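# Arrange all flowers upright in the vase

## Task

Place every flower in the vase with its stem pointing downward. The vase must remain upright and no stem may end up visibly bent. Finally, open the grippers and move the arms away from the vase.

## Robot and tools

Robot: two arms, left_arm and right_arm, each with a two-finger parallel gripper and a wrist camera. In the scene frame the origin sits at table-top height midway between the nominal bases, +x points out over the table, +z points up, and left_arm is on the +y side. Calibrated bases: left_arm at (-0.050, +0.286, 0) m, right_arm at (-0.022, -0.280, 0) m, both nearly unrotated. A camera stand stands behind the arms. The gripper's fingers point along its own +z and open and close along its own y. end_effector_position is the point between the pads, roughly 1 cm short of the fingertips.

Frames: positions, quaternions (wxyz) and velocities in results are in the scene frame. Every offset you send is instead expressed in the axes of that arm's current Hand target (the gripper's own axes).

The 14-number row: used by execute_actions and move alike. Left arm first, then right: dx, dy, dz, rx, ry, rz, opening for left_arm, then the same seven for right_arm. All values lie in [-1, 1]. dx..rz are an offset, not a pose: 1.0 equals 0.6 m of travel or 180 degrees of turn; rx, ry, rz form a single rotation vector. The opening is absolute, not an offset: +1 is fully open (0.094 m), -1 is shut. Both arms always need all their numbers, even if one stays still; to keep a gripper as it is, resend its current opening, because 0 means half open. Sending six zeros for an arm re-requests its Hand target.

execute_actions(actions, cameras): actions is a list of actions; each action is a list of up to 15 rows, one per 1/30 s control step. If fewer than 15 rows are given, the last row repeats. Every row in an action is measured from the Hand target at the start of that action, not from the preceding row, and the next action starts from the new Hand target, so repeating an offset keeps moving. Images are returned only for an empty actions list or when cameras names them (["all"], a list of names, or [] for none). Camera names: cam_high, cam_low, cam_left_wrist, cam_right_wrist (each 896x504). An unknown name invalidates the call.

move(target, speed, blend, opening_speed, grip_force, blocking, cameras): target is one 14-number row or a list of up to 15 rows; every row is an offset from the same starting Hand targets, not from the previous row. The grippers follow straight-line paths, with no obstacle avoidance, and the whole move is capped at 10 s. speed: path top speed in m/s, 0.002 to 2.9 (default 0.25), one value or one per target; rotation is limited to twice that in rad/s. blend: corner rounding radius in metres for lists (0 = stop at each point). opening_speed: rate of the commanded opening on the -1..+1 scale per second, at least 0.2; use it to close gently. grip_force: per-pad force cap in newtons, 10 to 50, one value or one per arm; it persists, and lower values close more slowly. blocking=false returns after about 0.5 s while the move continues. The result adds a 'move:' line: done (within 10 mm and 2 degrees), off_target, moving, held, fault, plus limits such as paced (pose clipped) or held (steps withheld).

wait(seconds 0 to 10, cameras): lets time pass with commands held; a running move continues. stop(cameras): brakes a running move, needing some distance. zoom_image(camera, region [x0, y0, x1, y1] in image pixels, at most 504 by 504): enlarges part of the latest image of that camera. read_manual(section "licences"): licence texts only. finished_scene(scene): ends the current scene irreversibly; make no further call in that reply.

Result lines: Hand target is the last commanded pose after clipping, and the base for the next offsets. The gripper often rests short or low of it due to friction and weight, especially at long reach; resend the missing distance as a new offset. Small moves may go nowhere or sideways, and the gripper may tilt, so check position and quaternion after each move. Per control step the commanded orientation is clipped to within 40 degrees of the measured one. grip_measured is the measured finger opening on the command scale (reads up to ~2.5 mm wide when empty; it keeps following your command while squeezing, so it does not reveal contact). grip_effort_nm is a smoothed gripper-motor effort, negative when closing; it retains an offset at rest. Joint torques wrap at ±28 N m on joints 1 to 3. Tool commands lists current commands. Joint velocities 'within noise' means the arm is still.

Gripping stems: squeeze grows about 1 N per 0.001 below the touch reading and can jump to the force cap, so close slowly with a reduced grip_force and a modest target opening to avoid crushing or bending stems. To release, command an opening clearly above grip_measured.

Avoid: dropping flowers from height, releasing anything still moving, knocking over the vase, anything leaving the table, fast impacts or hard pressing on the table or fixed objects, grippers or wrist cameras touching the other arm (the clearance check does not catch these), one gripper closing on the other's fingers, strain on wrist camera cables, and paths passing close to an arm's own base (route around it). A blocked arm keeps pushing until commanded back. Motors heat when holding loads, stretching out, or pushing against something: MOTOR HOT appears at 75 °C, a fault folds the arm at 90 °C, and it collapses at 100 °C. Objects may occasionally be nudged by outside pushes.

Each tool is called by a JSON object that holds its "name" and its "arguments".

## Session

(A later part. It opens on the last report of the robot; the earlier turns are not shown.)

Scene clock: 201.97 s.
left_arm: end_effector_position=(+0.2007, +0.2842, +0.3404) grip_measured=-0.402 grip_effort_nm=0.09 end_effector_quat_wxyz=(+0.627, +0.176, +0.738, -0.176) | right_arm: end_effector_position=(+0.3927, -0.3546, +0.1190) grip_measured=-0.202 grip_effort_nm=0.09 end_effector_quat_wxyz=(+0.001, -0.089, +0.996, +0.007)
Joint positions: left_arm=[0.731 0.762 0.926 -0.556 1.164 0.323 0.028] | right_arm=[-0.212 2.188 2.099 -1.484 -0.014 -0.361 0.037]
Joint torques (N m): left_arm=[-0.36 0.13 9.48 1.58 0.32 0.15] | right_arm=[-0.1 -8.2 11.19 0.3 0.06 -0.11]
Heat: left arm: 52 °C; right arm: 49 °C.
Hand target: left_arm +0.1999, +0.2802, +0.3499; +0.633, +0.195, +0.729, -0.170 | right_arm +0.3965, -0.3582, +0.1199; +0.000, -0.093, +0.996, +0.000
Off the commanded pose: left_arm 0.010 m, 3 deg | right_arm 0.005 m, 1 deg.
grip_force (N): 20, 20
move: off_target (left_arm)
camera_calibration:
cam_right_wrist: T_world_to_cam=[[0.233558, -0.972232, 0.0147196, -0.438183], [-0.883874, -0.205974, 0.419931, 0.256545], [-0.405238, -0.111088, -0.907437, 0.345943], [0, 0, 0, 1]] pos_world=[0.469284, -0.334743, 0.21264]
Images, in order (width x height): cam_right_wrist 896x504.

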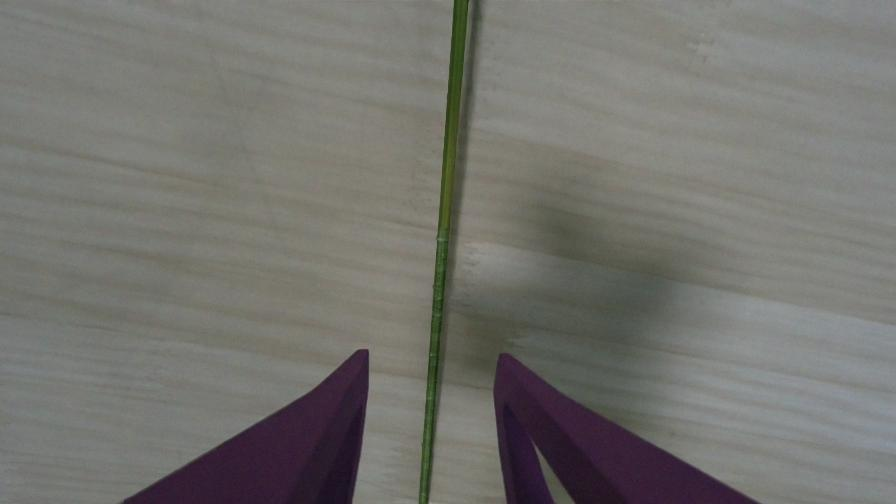

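{"name": "move", "arguments": {"target": [[0, 0, 0, 0, 0, 0, -0.4, -0.0017, 0.0043, 0.1948, 0, 0, 0, -0.6], [0, 0, 0, 0, 0, 0, -0.4, -0.0017, 0.0043, 0.1948, 0, 0, 0, -1], [0, 0, 0, 0, 0, 0, -0.4, -0.0017, 0.0043, 0, 0, 0, 0, -1], [0, 0, 0, 0, 0, 0, -0.4, 0.019, 0.4077, -0.6335, -0.1277, -0.4881, -0.1277, -1], [0, 0, 0, 0, 0, 0, -0.4, -0.0088, 0.6948, -0.6402, -0.1277, -0.4881, -0.1277, -1]], "speed": [0.12, 0.1, 0.25, 0.5, 0.3], "blend": [0, 0, 0.03, 0.04, 0], "grip_force": 20, "cameras": ["cam_high", "cam_low", "cam_left_wrist"]}}

{"name": "zoom_image", "arguments": {"camera": "cam_low", "region": [340, 120, 560, 370]}}

{"name": "zoom_image", "arguments": {"camera": "cam_high", "region": [320, 160, 500, 340]}}

Scene clock: 225.23 s.
left_arm: end_effector_position=(+0.2007, +0.2842, +0.3404) grip_measured=-0.402 grip_effort_nm=0.09 end_effector_quat_wxyz=(+0.627, +0.176, +0.738, -0.176) | right_arm: end_effector_position=(+0.3222, +0.0520, +0.4856) grip_measured=-0.879 grip_effort_nm=-0.49 end_effector_quat_wxyz=(+0.648, -0.255, +0.678, +0.237)
Joint positions: left_arm=[0.731 0.762 0.926 -0.556 1.164 0.323 0.028] | right_arm=[0.77 1.53 1.787 -0.306 0.088 -0.004 0.006]
Joint torques (N m): left_arm=[-0.47 0.1 9.28 1.61 0.37 0.13] | right_arm=[0.21 -4.18 12.55 2.19 0.13 0.05]
Motor temperatures (°C): left_arm=[35 45 51 52 34 32 31] | right_arm=[32 49 46 46 33 34 31]
Heat: left arm: 52 °C; right arm: 49 °C.
Hand target: left_arm +0.1999, +0.2802, +0.3499; +0.633, +0.195, +0.729, -0.170 | right_arm +0.3243, +0.0523, +0.5039; +0.664, -0.242, +0.664, +0.242
Off the commanded pose: left_arm 0.010 m, 3 deg | right_arm 0.019 m, 3 deg.
grip_force (N): 20, 20
move: off_target (left_arm, right_arm)
camera_calibration:
cam_left_wrist: T_world_to_cam=[[-0.514158, -0.846976, 0.135181, 0.29218], [-0.520397, 0.182776, -0.834134, 0.372741], [0.681784, -0.499224, -0.534739, 0.306452], [0, 0, 0, 1]] pos_world=[0.135265, 0.332329, 0.435291]
Images, in order (width x height): cam_high 896x504, cam_low 896x504, cam_left_wrist 896x504.

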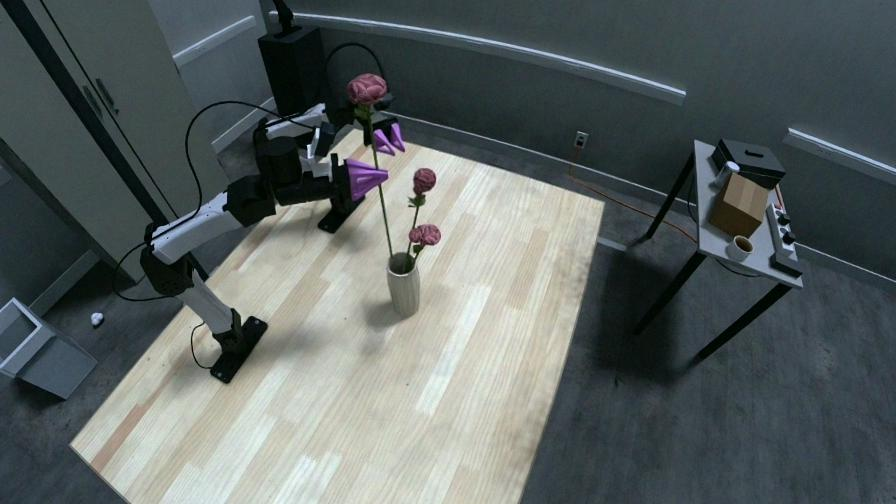

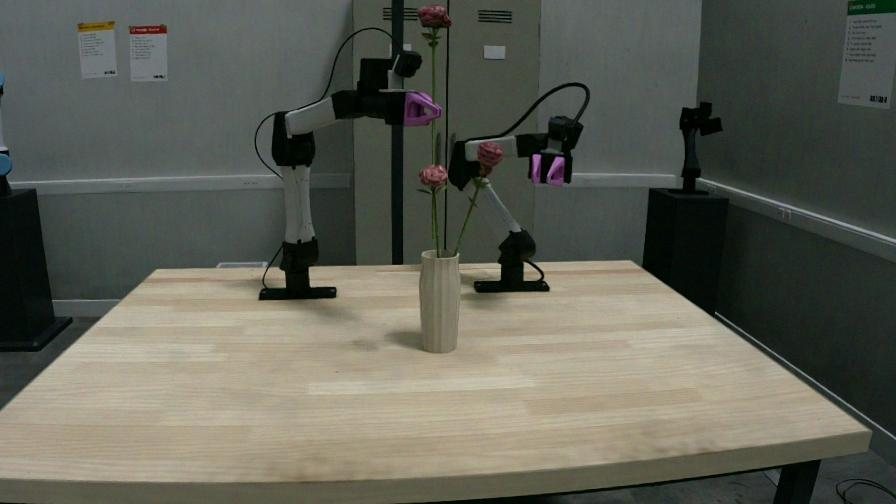

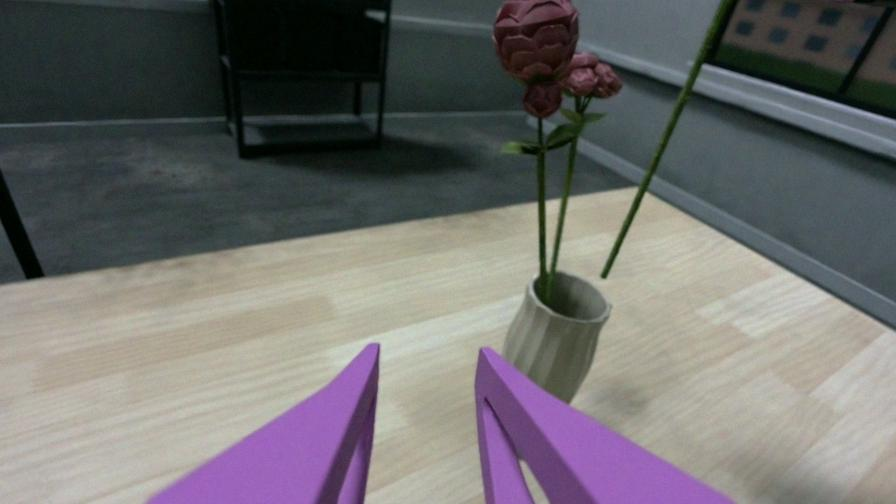

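Scaled by 2.016 from the camera's 896x504 image, which has a finer 1280x720 frame.

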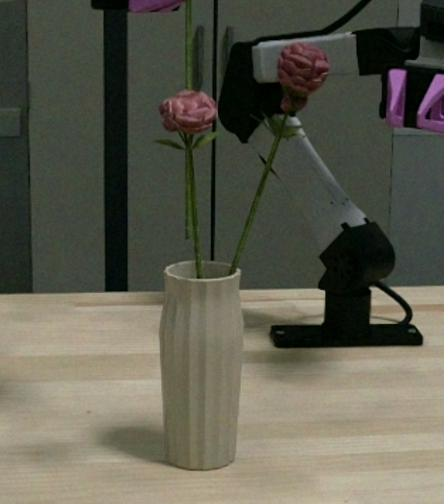

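Scaled by 2.800 from the camera's 896x504 image, which has a finer 1280x720 frame.

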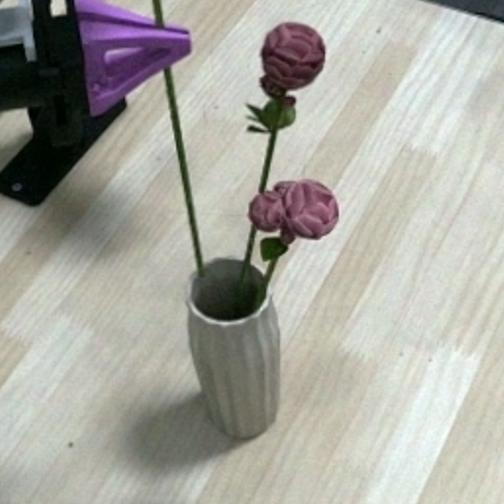

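{"name": "move", "arguments": {"target": [[0, 0, 0, 0, 0, 0, -0.4, 0.375, -0.0025, -0.0022, 0, 0, 0, -1], [0, 0, 0, 0, 0, 0, -0.4, 0.375, -0.0025, -0.0022, 0, 0, 0, -0.4], [0, 0, 0, 0, 0, 0, -0.4, 0.375, -0.0025, -0.2522, 0, 0, 0, -0.4]], "speed": [0.15, 0.1, 0.25], "opening_speed": 1.0, "cameras": ["cam_high", "cam_low", "cam_left_wrist"]}}

{"name": "zoom_image", "arguments": {"camera": "cam_low", "region": [340, 120, 560, 370]}}

{"name": "zoom_image", "arguments": {"camera": "cam_high", "region": [320, 160, 500, 340]}}

Scene clock: 234.80 s.
left_arm: end_effector_position=(+0.2007, +0.2842, +0.3404) grip_measured=-0.402 grip_effort_nm=0.09 end_effector_quat_wxyz=(+0.627, +0.176, +0.738, -0.176) | right_arm: end_effector_position=(+0.2096, -0.0461, +0.2879) grip_measured=-0.402 grip_effort_nm=0.09 end_effector_quat_wxyz=(+0.670, -0.242, +0.657, +0.247)
Joint positions: left_arm=[0.731 0.762 0.926 -0.556 1.164 0.323 0.028] | right_arm=[0.855 0.771 0.473 0.319 0.178 -0.004 0.028]
Joint torques (N m): left_arm=[-0.68 0.14 9.31 1.62 0.42 0.13] | right_arm=[0.66 -0.31 8.01 1.89 0.11 0.04]
Heat: left arm: 52 °C; right arm: 48 °C.
Hand target: left_arm +0.1999, +0.2802, +0.3499; +0.633, +0.195, +0.729, -0.170 | right_arm +0.2094, -0.0462, +0.2790; +0.664, -0.242, +0.664, +0.242
Off the commanded pose: left_arm 0.010 m, 3 deg | right_arm 0.009 m, 1 deg.
grip_force (N): 20, 20
move: off_target (left_arm)
camera_calibration:
cam_left_wrist: T_world_to_cam=[[-0.514158, -0.846976, 0.135181, 0.29218], [-0.520397, 0.182776, -0.834134, 0.372741], [0.681784, -0.499224, -0.534739, 0.306452], [0, 0, 0, 1]] pos_world=[0.135265, 0.332329, 0.435291]
Images, in order (width x height): cam_high 896x504, cam_low 896x504, cam_left_wrist 896x504.

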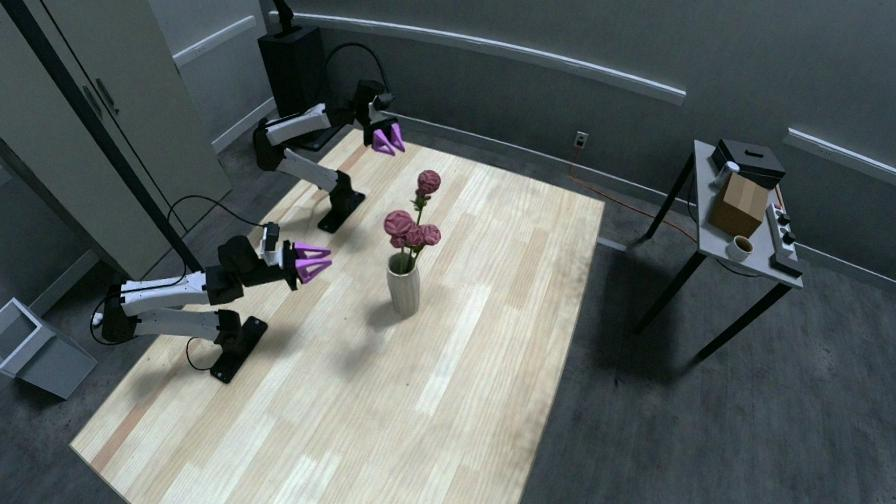

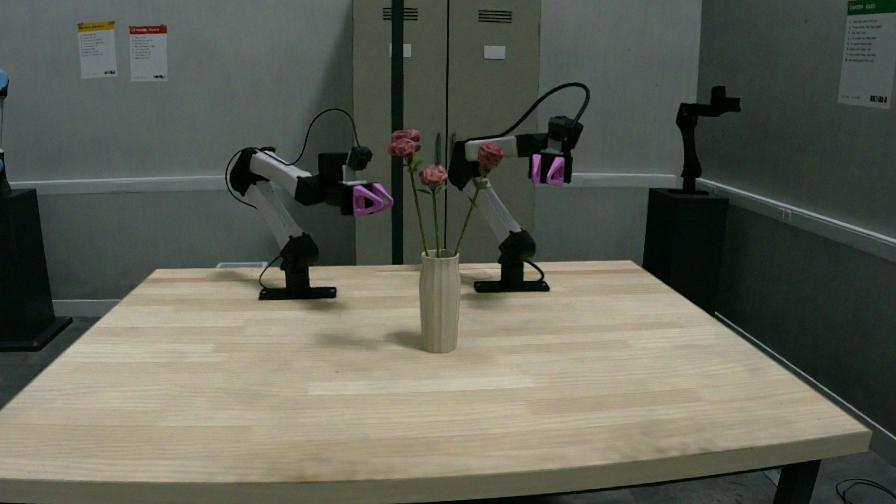

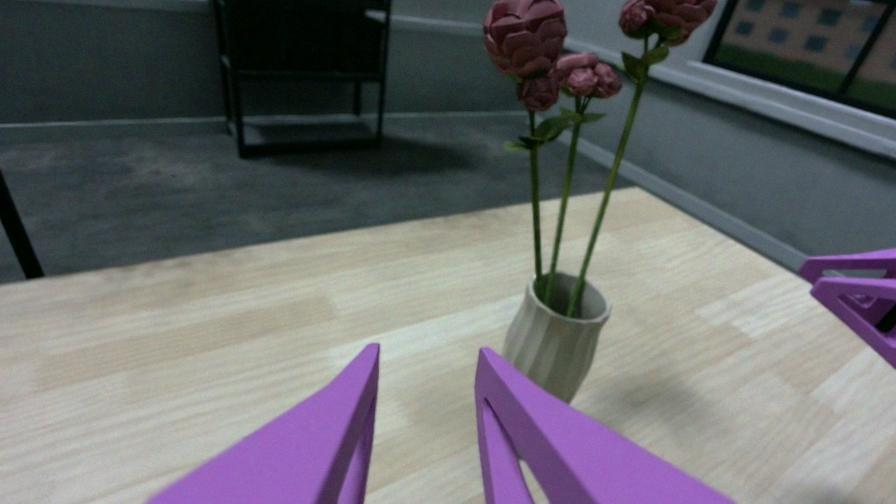

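Scaled by 2.016 from the camera's 896x504 image, which has a finer 1280x720 frame.

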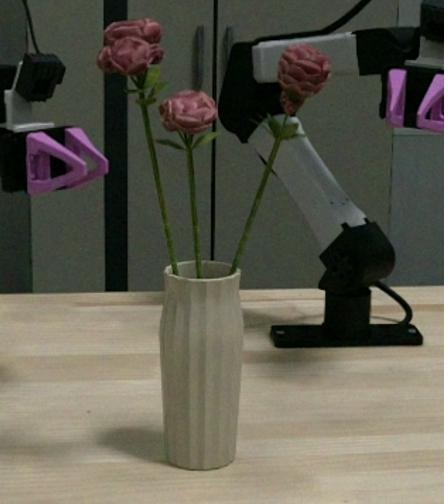

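Scaled by 2.800 from the camera's 896x504 image, which has a finer 1280x720 frame.

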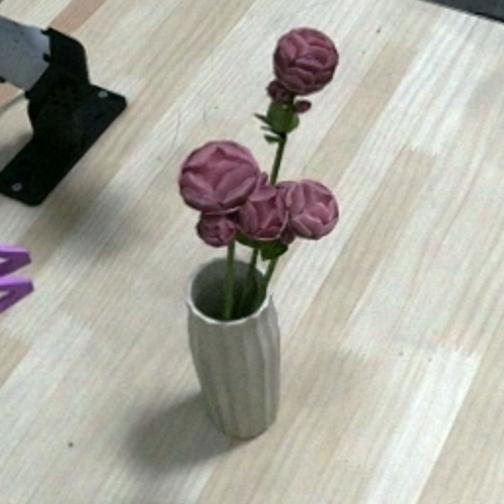

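{"name": "finished_scene", "arguments": {"scene": 1}}

The scene is finished: the task was done.


## Next scene

The same job, from a new start.

{"name": "execute_actions", "arguments": {"actions": []}}

{"name": "zoom_image", "arguments": {"camera": "cam_high", "region": [230, 180, 530, 500]}}

{"name": "zoom_image", "arguments": {"camera": "cam_low", "region": [190, 230, 640, 430]}}

Scene clock: 0.00 s.
left_arm: end_effector_position=(+0.3429, +0.2774, +0.0798) grip_measured=+1.000 grip_effort_nm=n/a end_effector_quat_wxyz=(+0.555, -0.001, +0.831, +0.022) | right_arm: end_effector_position=(+0.3663, -0.2678, +0.0974) grip_measured=+1.000 grip_effort_nm=n/a end_effector_quat_wxyz=(+0.602, -0.018, +0.798, +0.028)
Joint positions: left_arm=[-0.019 1.548 0.375 0.78 -0.097 -0.001 0.094] | right_arm=[-0.027 1.547 0.309 0.96 -0.065 0.005 0.094]
Joint velocities: within noise
Joint torques (N m): no reading
Motor temperatures (°C): left_arm=[34 43 43 46 33 32 30] | right_arm=[32 40 38 41 33 34 31]
Heat: left arm: 46 °C; right arm: 41 °C.
Hand target: left_arm +0.3457, +0.2772, +0.0861; +0.563, -0.001, +0.826, +0.022 | right_arm +0.3697, -0.2677, +0.1062; +0.612, -0.019, +0.790, +0.028
Tool commands: left_gripper/opening=+1.0 right_gripper/opening=+1.0
camera_calibration:
cam_left_wrist: T_world_to_cam=[[0.0054699, -0.997678, 0.0678825, 0.263787], [-0.726736, -0.0505956, -0.68505, 0.354167], [0.686895, -0.0455855, -0.725326, -0.0456191], [0, 0, 0, 1]] pos_world=[0.287278, 0.279015, 0.191627]
cam_right_wrist: T_world_to_cam=[[0.0520773, -0.997807, 0.0408582, -0.290313], [-0.652558, -0.0649718, -0.754948, 0.327607], [0.755947, 0.0126534, -0.65451, -0.0915627], [0, 0, 0, 1]] pos_world=[0.298118, -0.267232, 0.19926]

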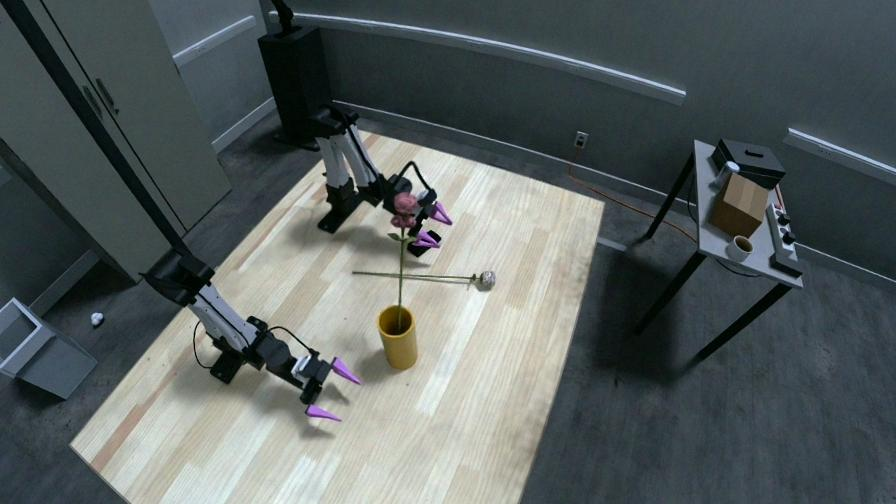

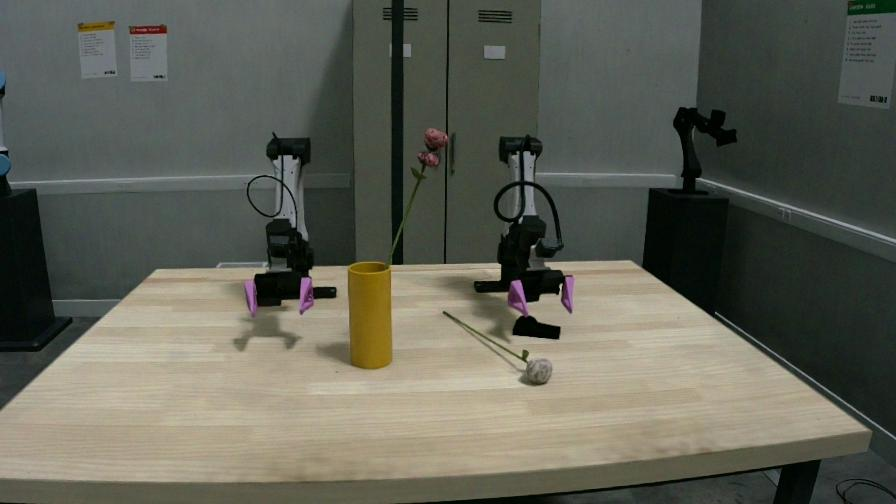

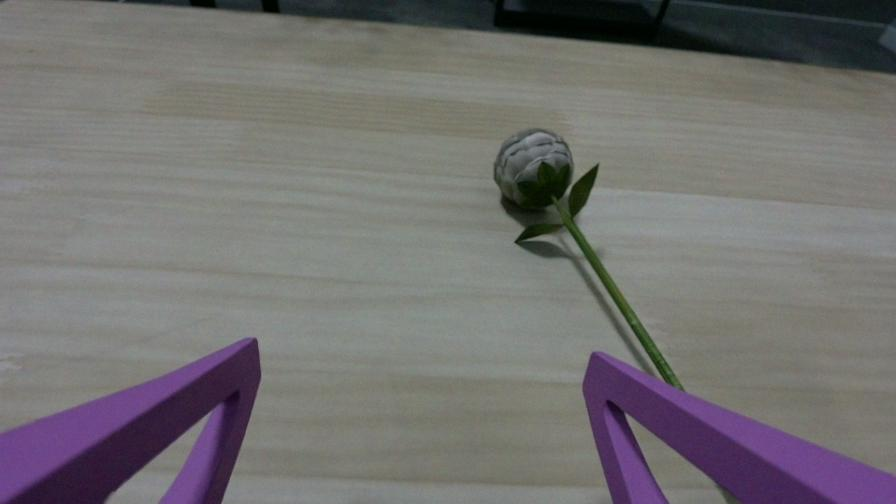

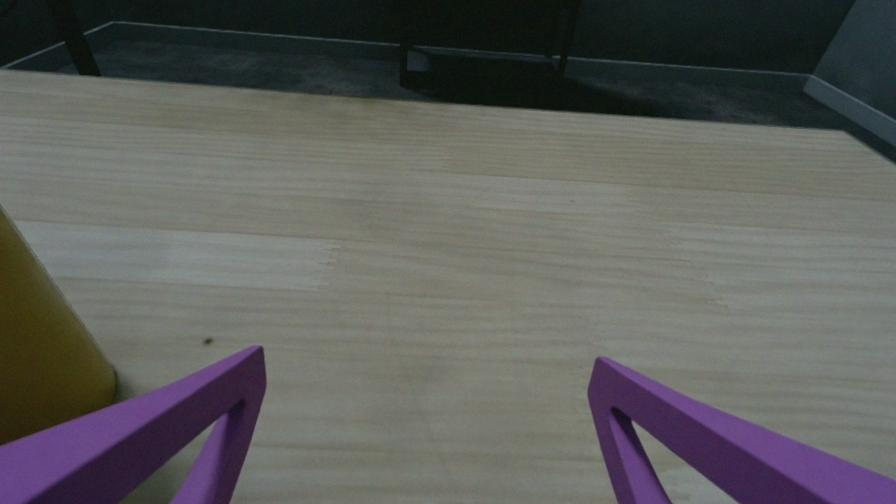

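Scaled by 1.575 from the camera's 896x504 image, which has a finer 1280x720 frame.

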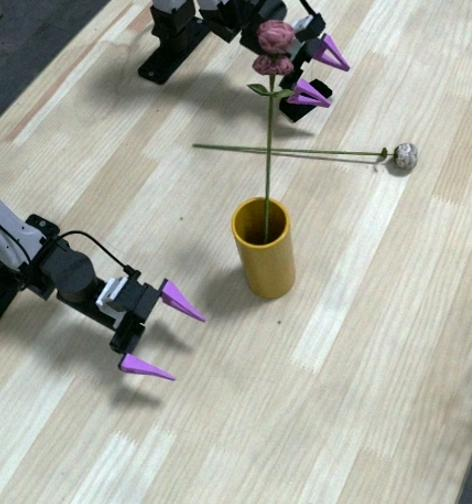

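Scaled by 1.120 from the camera's 896x504 image, which has a finer 1280x720 frame.

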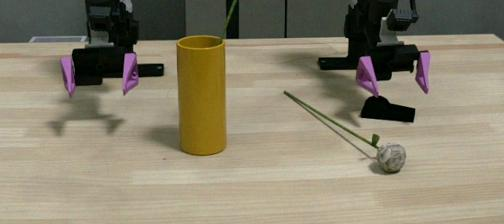

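{"name": "move", "arguments": {"target": [-0.0477, -0.2108, -0.0082, -0.0533, 0.3791, -0.0992, -0.2, 0, 0, 0, 0, 0, 0, 1], "speed": 0.4, "cameras": ["cam_left_wrist"]}}

Scene clock: 30.30 s.
left_arm: end_effector_position=(+0.3528, +0.1545, +0.1081) grip_measured=-0.198 grip_effort_nm=-0.12 end_effector_quat_wxyz=(-0.001, -0.174, +0.985, +0.005) | right_arm: end_effector_position=(+0.3663, -0.2678, +0.0974) grip_measured=+1.000 grip_effort_nm=-0.01 end_effector_quat_wxyz=(+0.602, -0.018, +0.798, +0.028)
Joint positions: left_arm=[-0.272 2.195 2.068 -1.45 -0.007 -0.667 0.038] | right_arm=[-0.027 1.547 0.309 0.96 -0.065 0.005 0.094]
Joint torques (N m): left_arm=[-0.03 -9.42 8.35 0.22 0.07 -0.19] | right_arm=[0.01 -4.49 7.39 2.02 -0.06 0]
Motor temperatures (°C): left_arm=[34 45 46 52 33 32 30] | right_arm=[32 42 41 46 33 33 31]
Heat: left arm: 52 °C; right arm: 46 °C.
Hand target: left_arm +0.3550, +0.1501, +0.1100; +0.000, -0.178, +0.984, +0.000 | right_arm +0.3697, -0.2677, +0.1062; +0.612, -0.019, +0.790, +0.028
Off the commanded pose: left_arm 0.005 m, 1 deg | right_arm 0.009 m, 2 deg.
move: done
camera_calibration:
cam_left_wrist: T_world_to_cam=[[0.423315, -0.904645, 0.0492052, -0.0205702], [-0.834114, -0.36796, 0.410925, 0.343058], [-0.353635, -0.214993, -0.910341, 0.375752], [0, 0, 0, 1]] pos_world=[0.427736, 0.188407, 0.202104]
Images, in order (width x height): cam_left_wrist 896x504.

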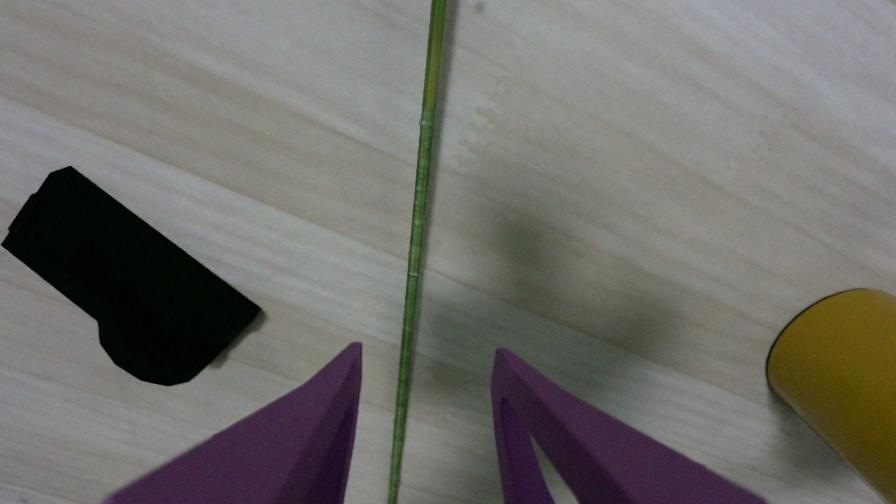

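{"name": "move", "arguments": {"target": [[-0.0128, 0.0128, 0.17, 0, 0, 0.0105, -0.6, 0, 0, 0, 0, 0, 0, 1], [-0.0128, 0.0128, 0.17, 0, 0, 0.0105, -1, 0, 0, 0, 0, 0, 0, 1], [-0.0128, 0.0128, -0.0167, 0, 0, 0.0105, -1, 0, 0, 0, 0, 0, 0, 1], [0.1618, -0.0285, -0.5833, 0.1415, -0.4853, 0.1415, -1, 0, 0, 0, 0, 0, 0, 1], [0.2867, -0.2667, -0.5833, 0.1415, -0.4853, 0.1415, -1, 0, 0, 0, 0, 0, 0, 1], [0.1167, -0.3978, -0.5867, 0.1415, -0.4853, 0.1415, -1, 0, 0, 0, 0, 0, 0, 1]], "speed": [0.12, 0.1, 0.25, 0.5, 0.35, 0.15], "blend": [0, 0, 0.03, 0.04, 0.05, 0], "grip_force": 20, "cameras": ["cam_high", "cam_low", "cam_left_wrist", "cam_right_wrist"]}}

{"name": "zoom_image", "arguments": {"camera": "cam_low", "region": [290, 100, 490, 380]}}

{"name": "zoom_image", "arguments": {"camera": "cam_high", "region": [310, 190, 490, 390]}}

Scene clock: 55.70 s.
left_arm: end_effector_position=(+0.3725, -0.0979, +0.4520) grip_measured=-0.903 grip_effort_nm=-0.49 end_effector_quat_wxyz=(+0.697, +0.080, +0.710, -0.064) | right_arm: end_effector_position=(+0.3663, -0.2678, +0.0974) grip_measured=+1.000 grip_effort_nm=-0.01 end_effector_quat_wxyz=(+0.602, -0.018, +0.798, +0.028)
Joint positions: left_arm=[-0.899 1.982 2.159 -0.205 -0.741 0.001 0.005] | right_arm=[-0.027 1.547 0.309 0.96 -0.065 0.005 0.094]
Joint torques (N m): left_arm=[0.43 -9.02 9.29 1.86 0.09 -0.07] | right_arm=[0.01 -4.49 7.38 2.02 -0.06 0]
Motor temperatures (°C): left_arm=[34 51 48 48 33 32 30] | right_arm=[32 43 42 48 33 33 31]
Heat: left arm: 51 °C; right arm: 48 °C.
Hand target: left_arm +0.3730, -0.0980, +0.4621; +0.703, +0.074, +0.703, -0.074 | right_arm +0.3697, -0.2677, +0.1062; +0.612, -0.019, +0.790, +0.028
Off the commanded pose: left_arm 0.010 m, 2 deg | right_arm 0.009 m, 2 deg.
grip_force (N): 20, 20
move: done
camera_calibration:
cam_left_wrist: T_world_to_cam=[[-0.25719, -0.963838, 0.0697874, -0.0357745], [-0.429002, 0.0491673, -0.901964, 0.60863], [0.865916, -0.261915, -0.426134, -0.0362081], [0, 0, 0, 1]] pos_world=[0.283256, -0.073889, 0.53603]
cam_right_wrist: T_world_to_cam=[[0.0520773, -0.997807, 0.0408582, -0.290313], [-0.652558, -0.0649718, -0.754948, 0.327607], [0.755947, 0.0126534, -0.65451, -0.0915627], [0, 0, 0, 1]] pos_world=[0.298118, -0.267232, 0.19926]

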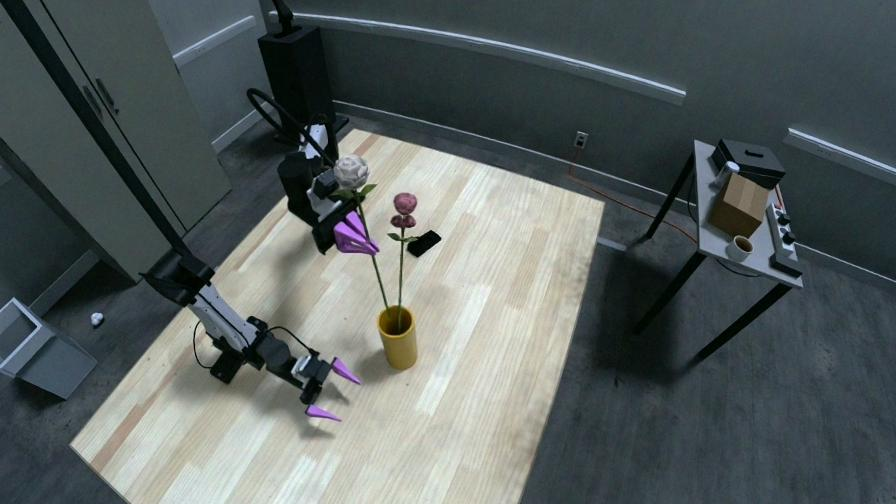

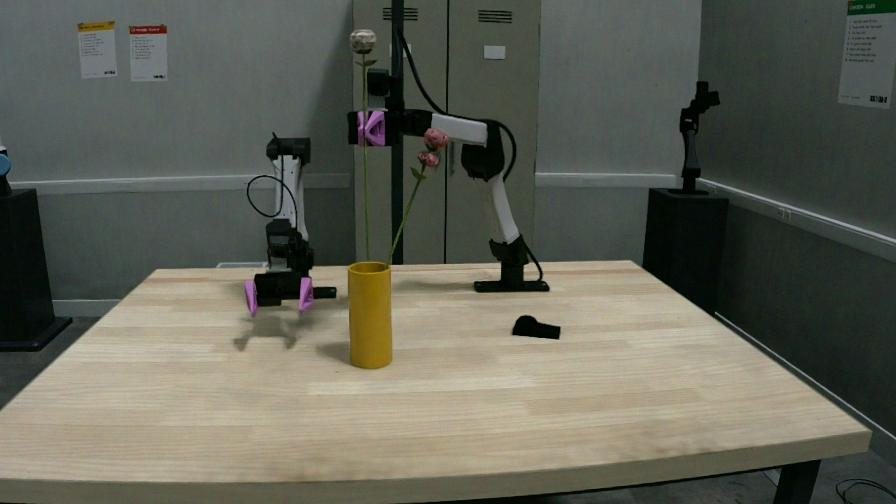

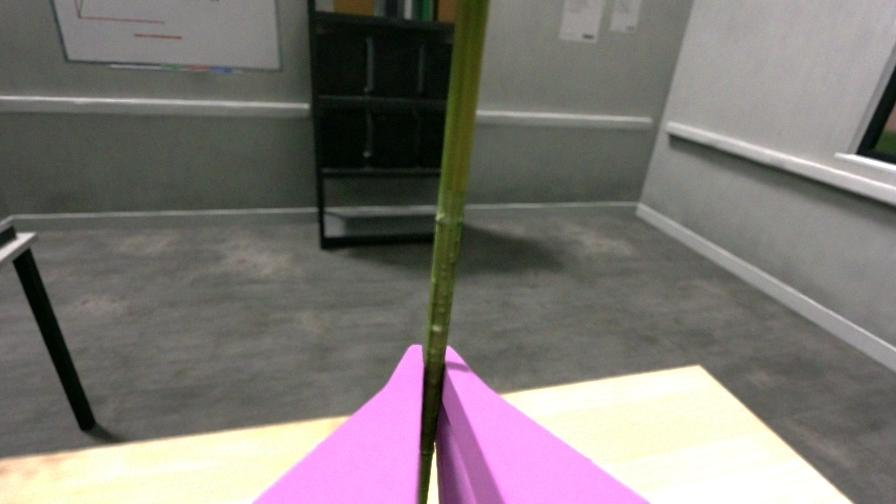

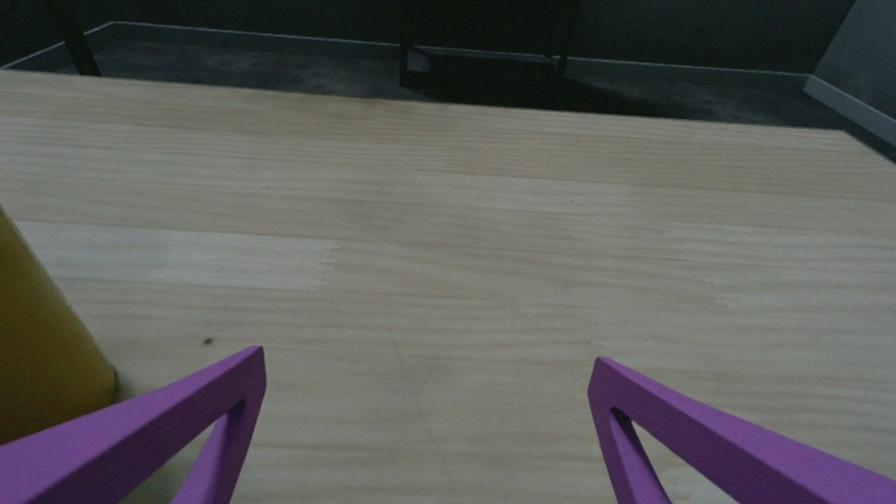

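Scaled by 1.800 from the camera's 896x504 image, which has a finer 1280x720 frame.

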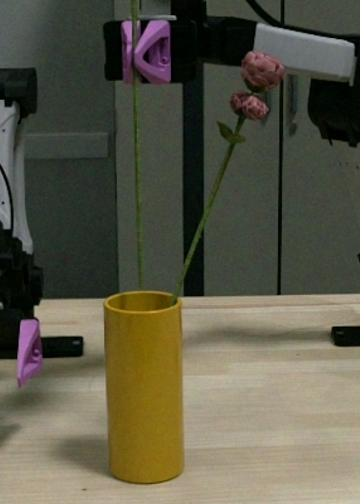

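Scaled by 2.520 from the camera's 896x504 image, which has a finer 1280x720 frame.

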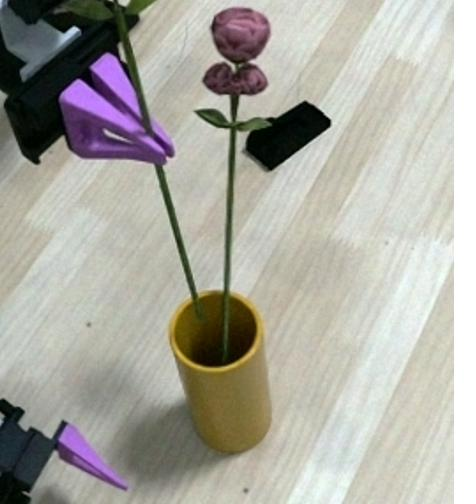

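{"name": "move", "arguments": {"target": [[0.35,0,0,0,0,0,-1,0,0,0,0,0,0,1],[0.35,0,0,0,0,0,-0.4,0,0,0,0,0,0,1],[0.35,0,-0.25,0,0,0,-0.4,0,0,0,0,0,0,1]], "speed": [0.13,0.13,0.25], "opening_speed": 1.0, "cameras": ["cam_high","cam_low"]}}

Scene clock: 64.87 s.
left_arm: end_effector_position=(+0.2282, -0.0714, +0.2430) grip_measured=-0.402 grip_effort_nm=0.11 end_effector_quat_wxyz=(+0.698, +0.087, +0.708, -0.066) | right_arm: end_effector_position=(+0.3663, -0.2678, +0.0974) grip_measured=+1.000 grip_effort_nm=-0.01 end_effector_quat_wxyz=(+0.602, -0.018, +0.798, +0.028)
Joint positions: left_arm=[-1.199 1.671 0.898 0.741 -1.029 0.001 0.028] | right_arm=[-0.027 1.547 0.309 0.96 -0.065 0.005 0.094]
Joint torques (N m): left_arm=[0.18 -8.27 6.42 1.73 -0.08 -0.08] | right_arm=[0.01 -4.51 7.38 2.02 -0.06 0]
Heat: left arm: 52 °C; right arm: 48 °C.
Hand target: left_arm +0.2263, -0.0668, +0.2523; +0.703, +0.074, +0.703, -0.074 | right_arm +0.3697, -0.2677, +0.1062; +0.612, -0.019, +0.790, +0.028
Off the commanded pose: left_arm 0.010 m, 2 deg | right_arm 0.009 m, 2 deg.
grip_force (N): 20, 20
move: done
Images, in order (width x height): cam_high 896x504, cam_low 896x504.

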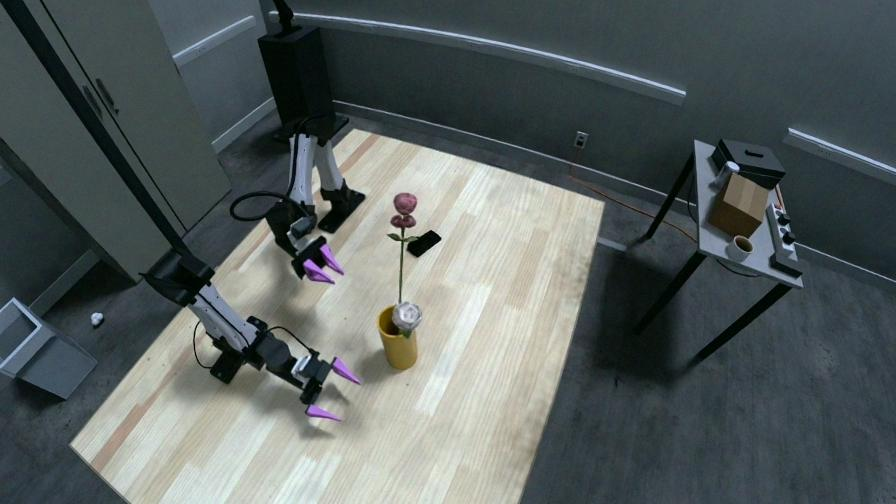

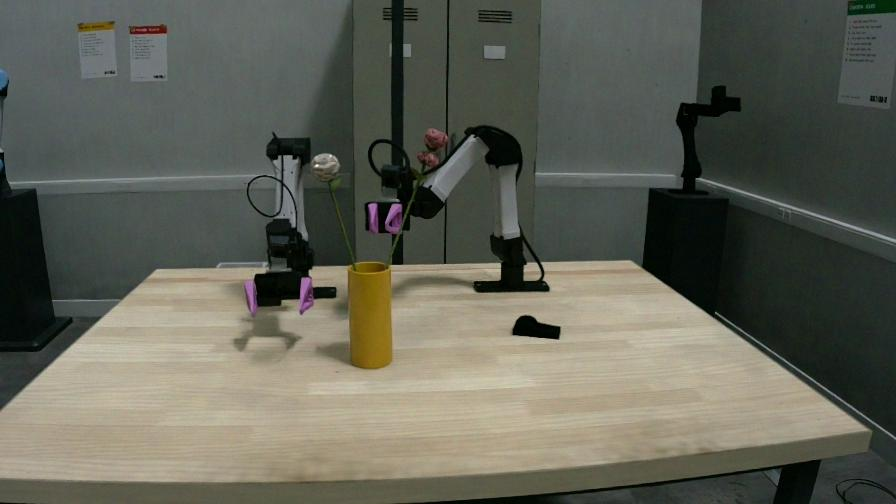

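Both flowers are standing in the vase, stems down, and both grippers are clear of it.

{"name": "finished_scene", "arguments": {"scene": 2}}

The scene is finished: the task was done.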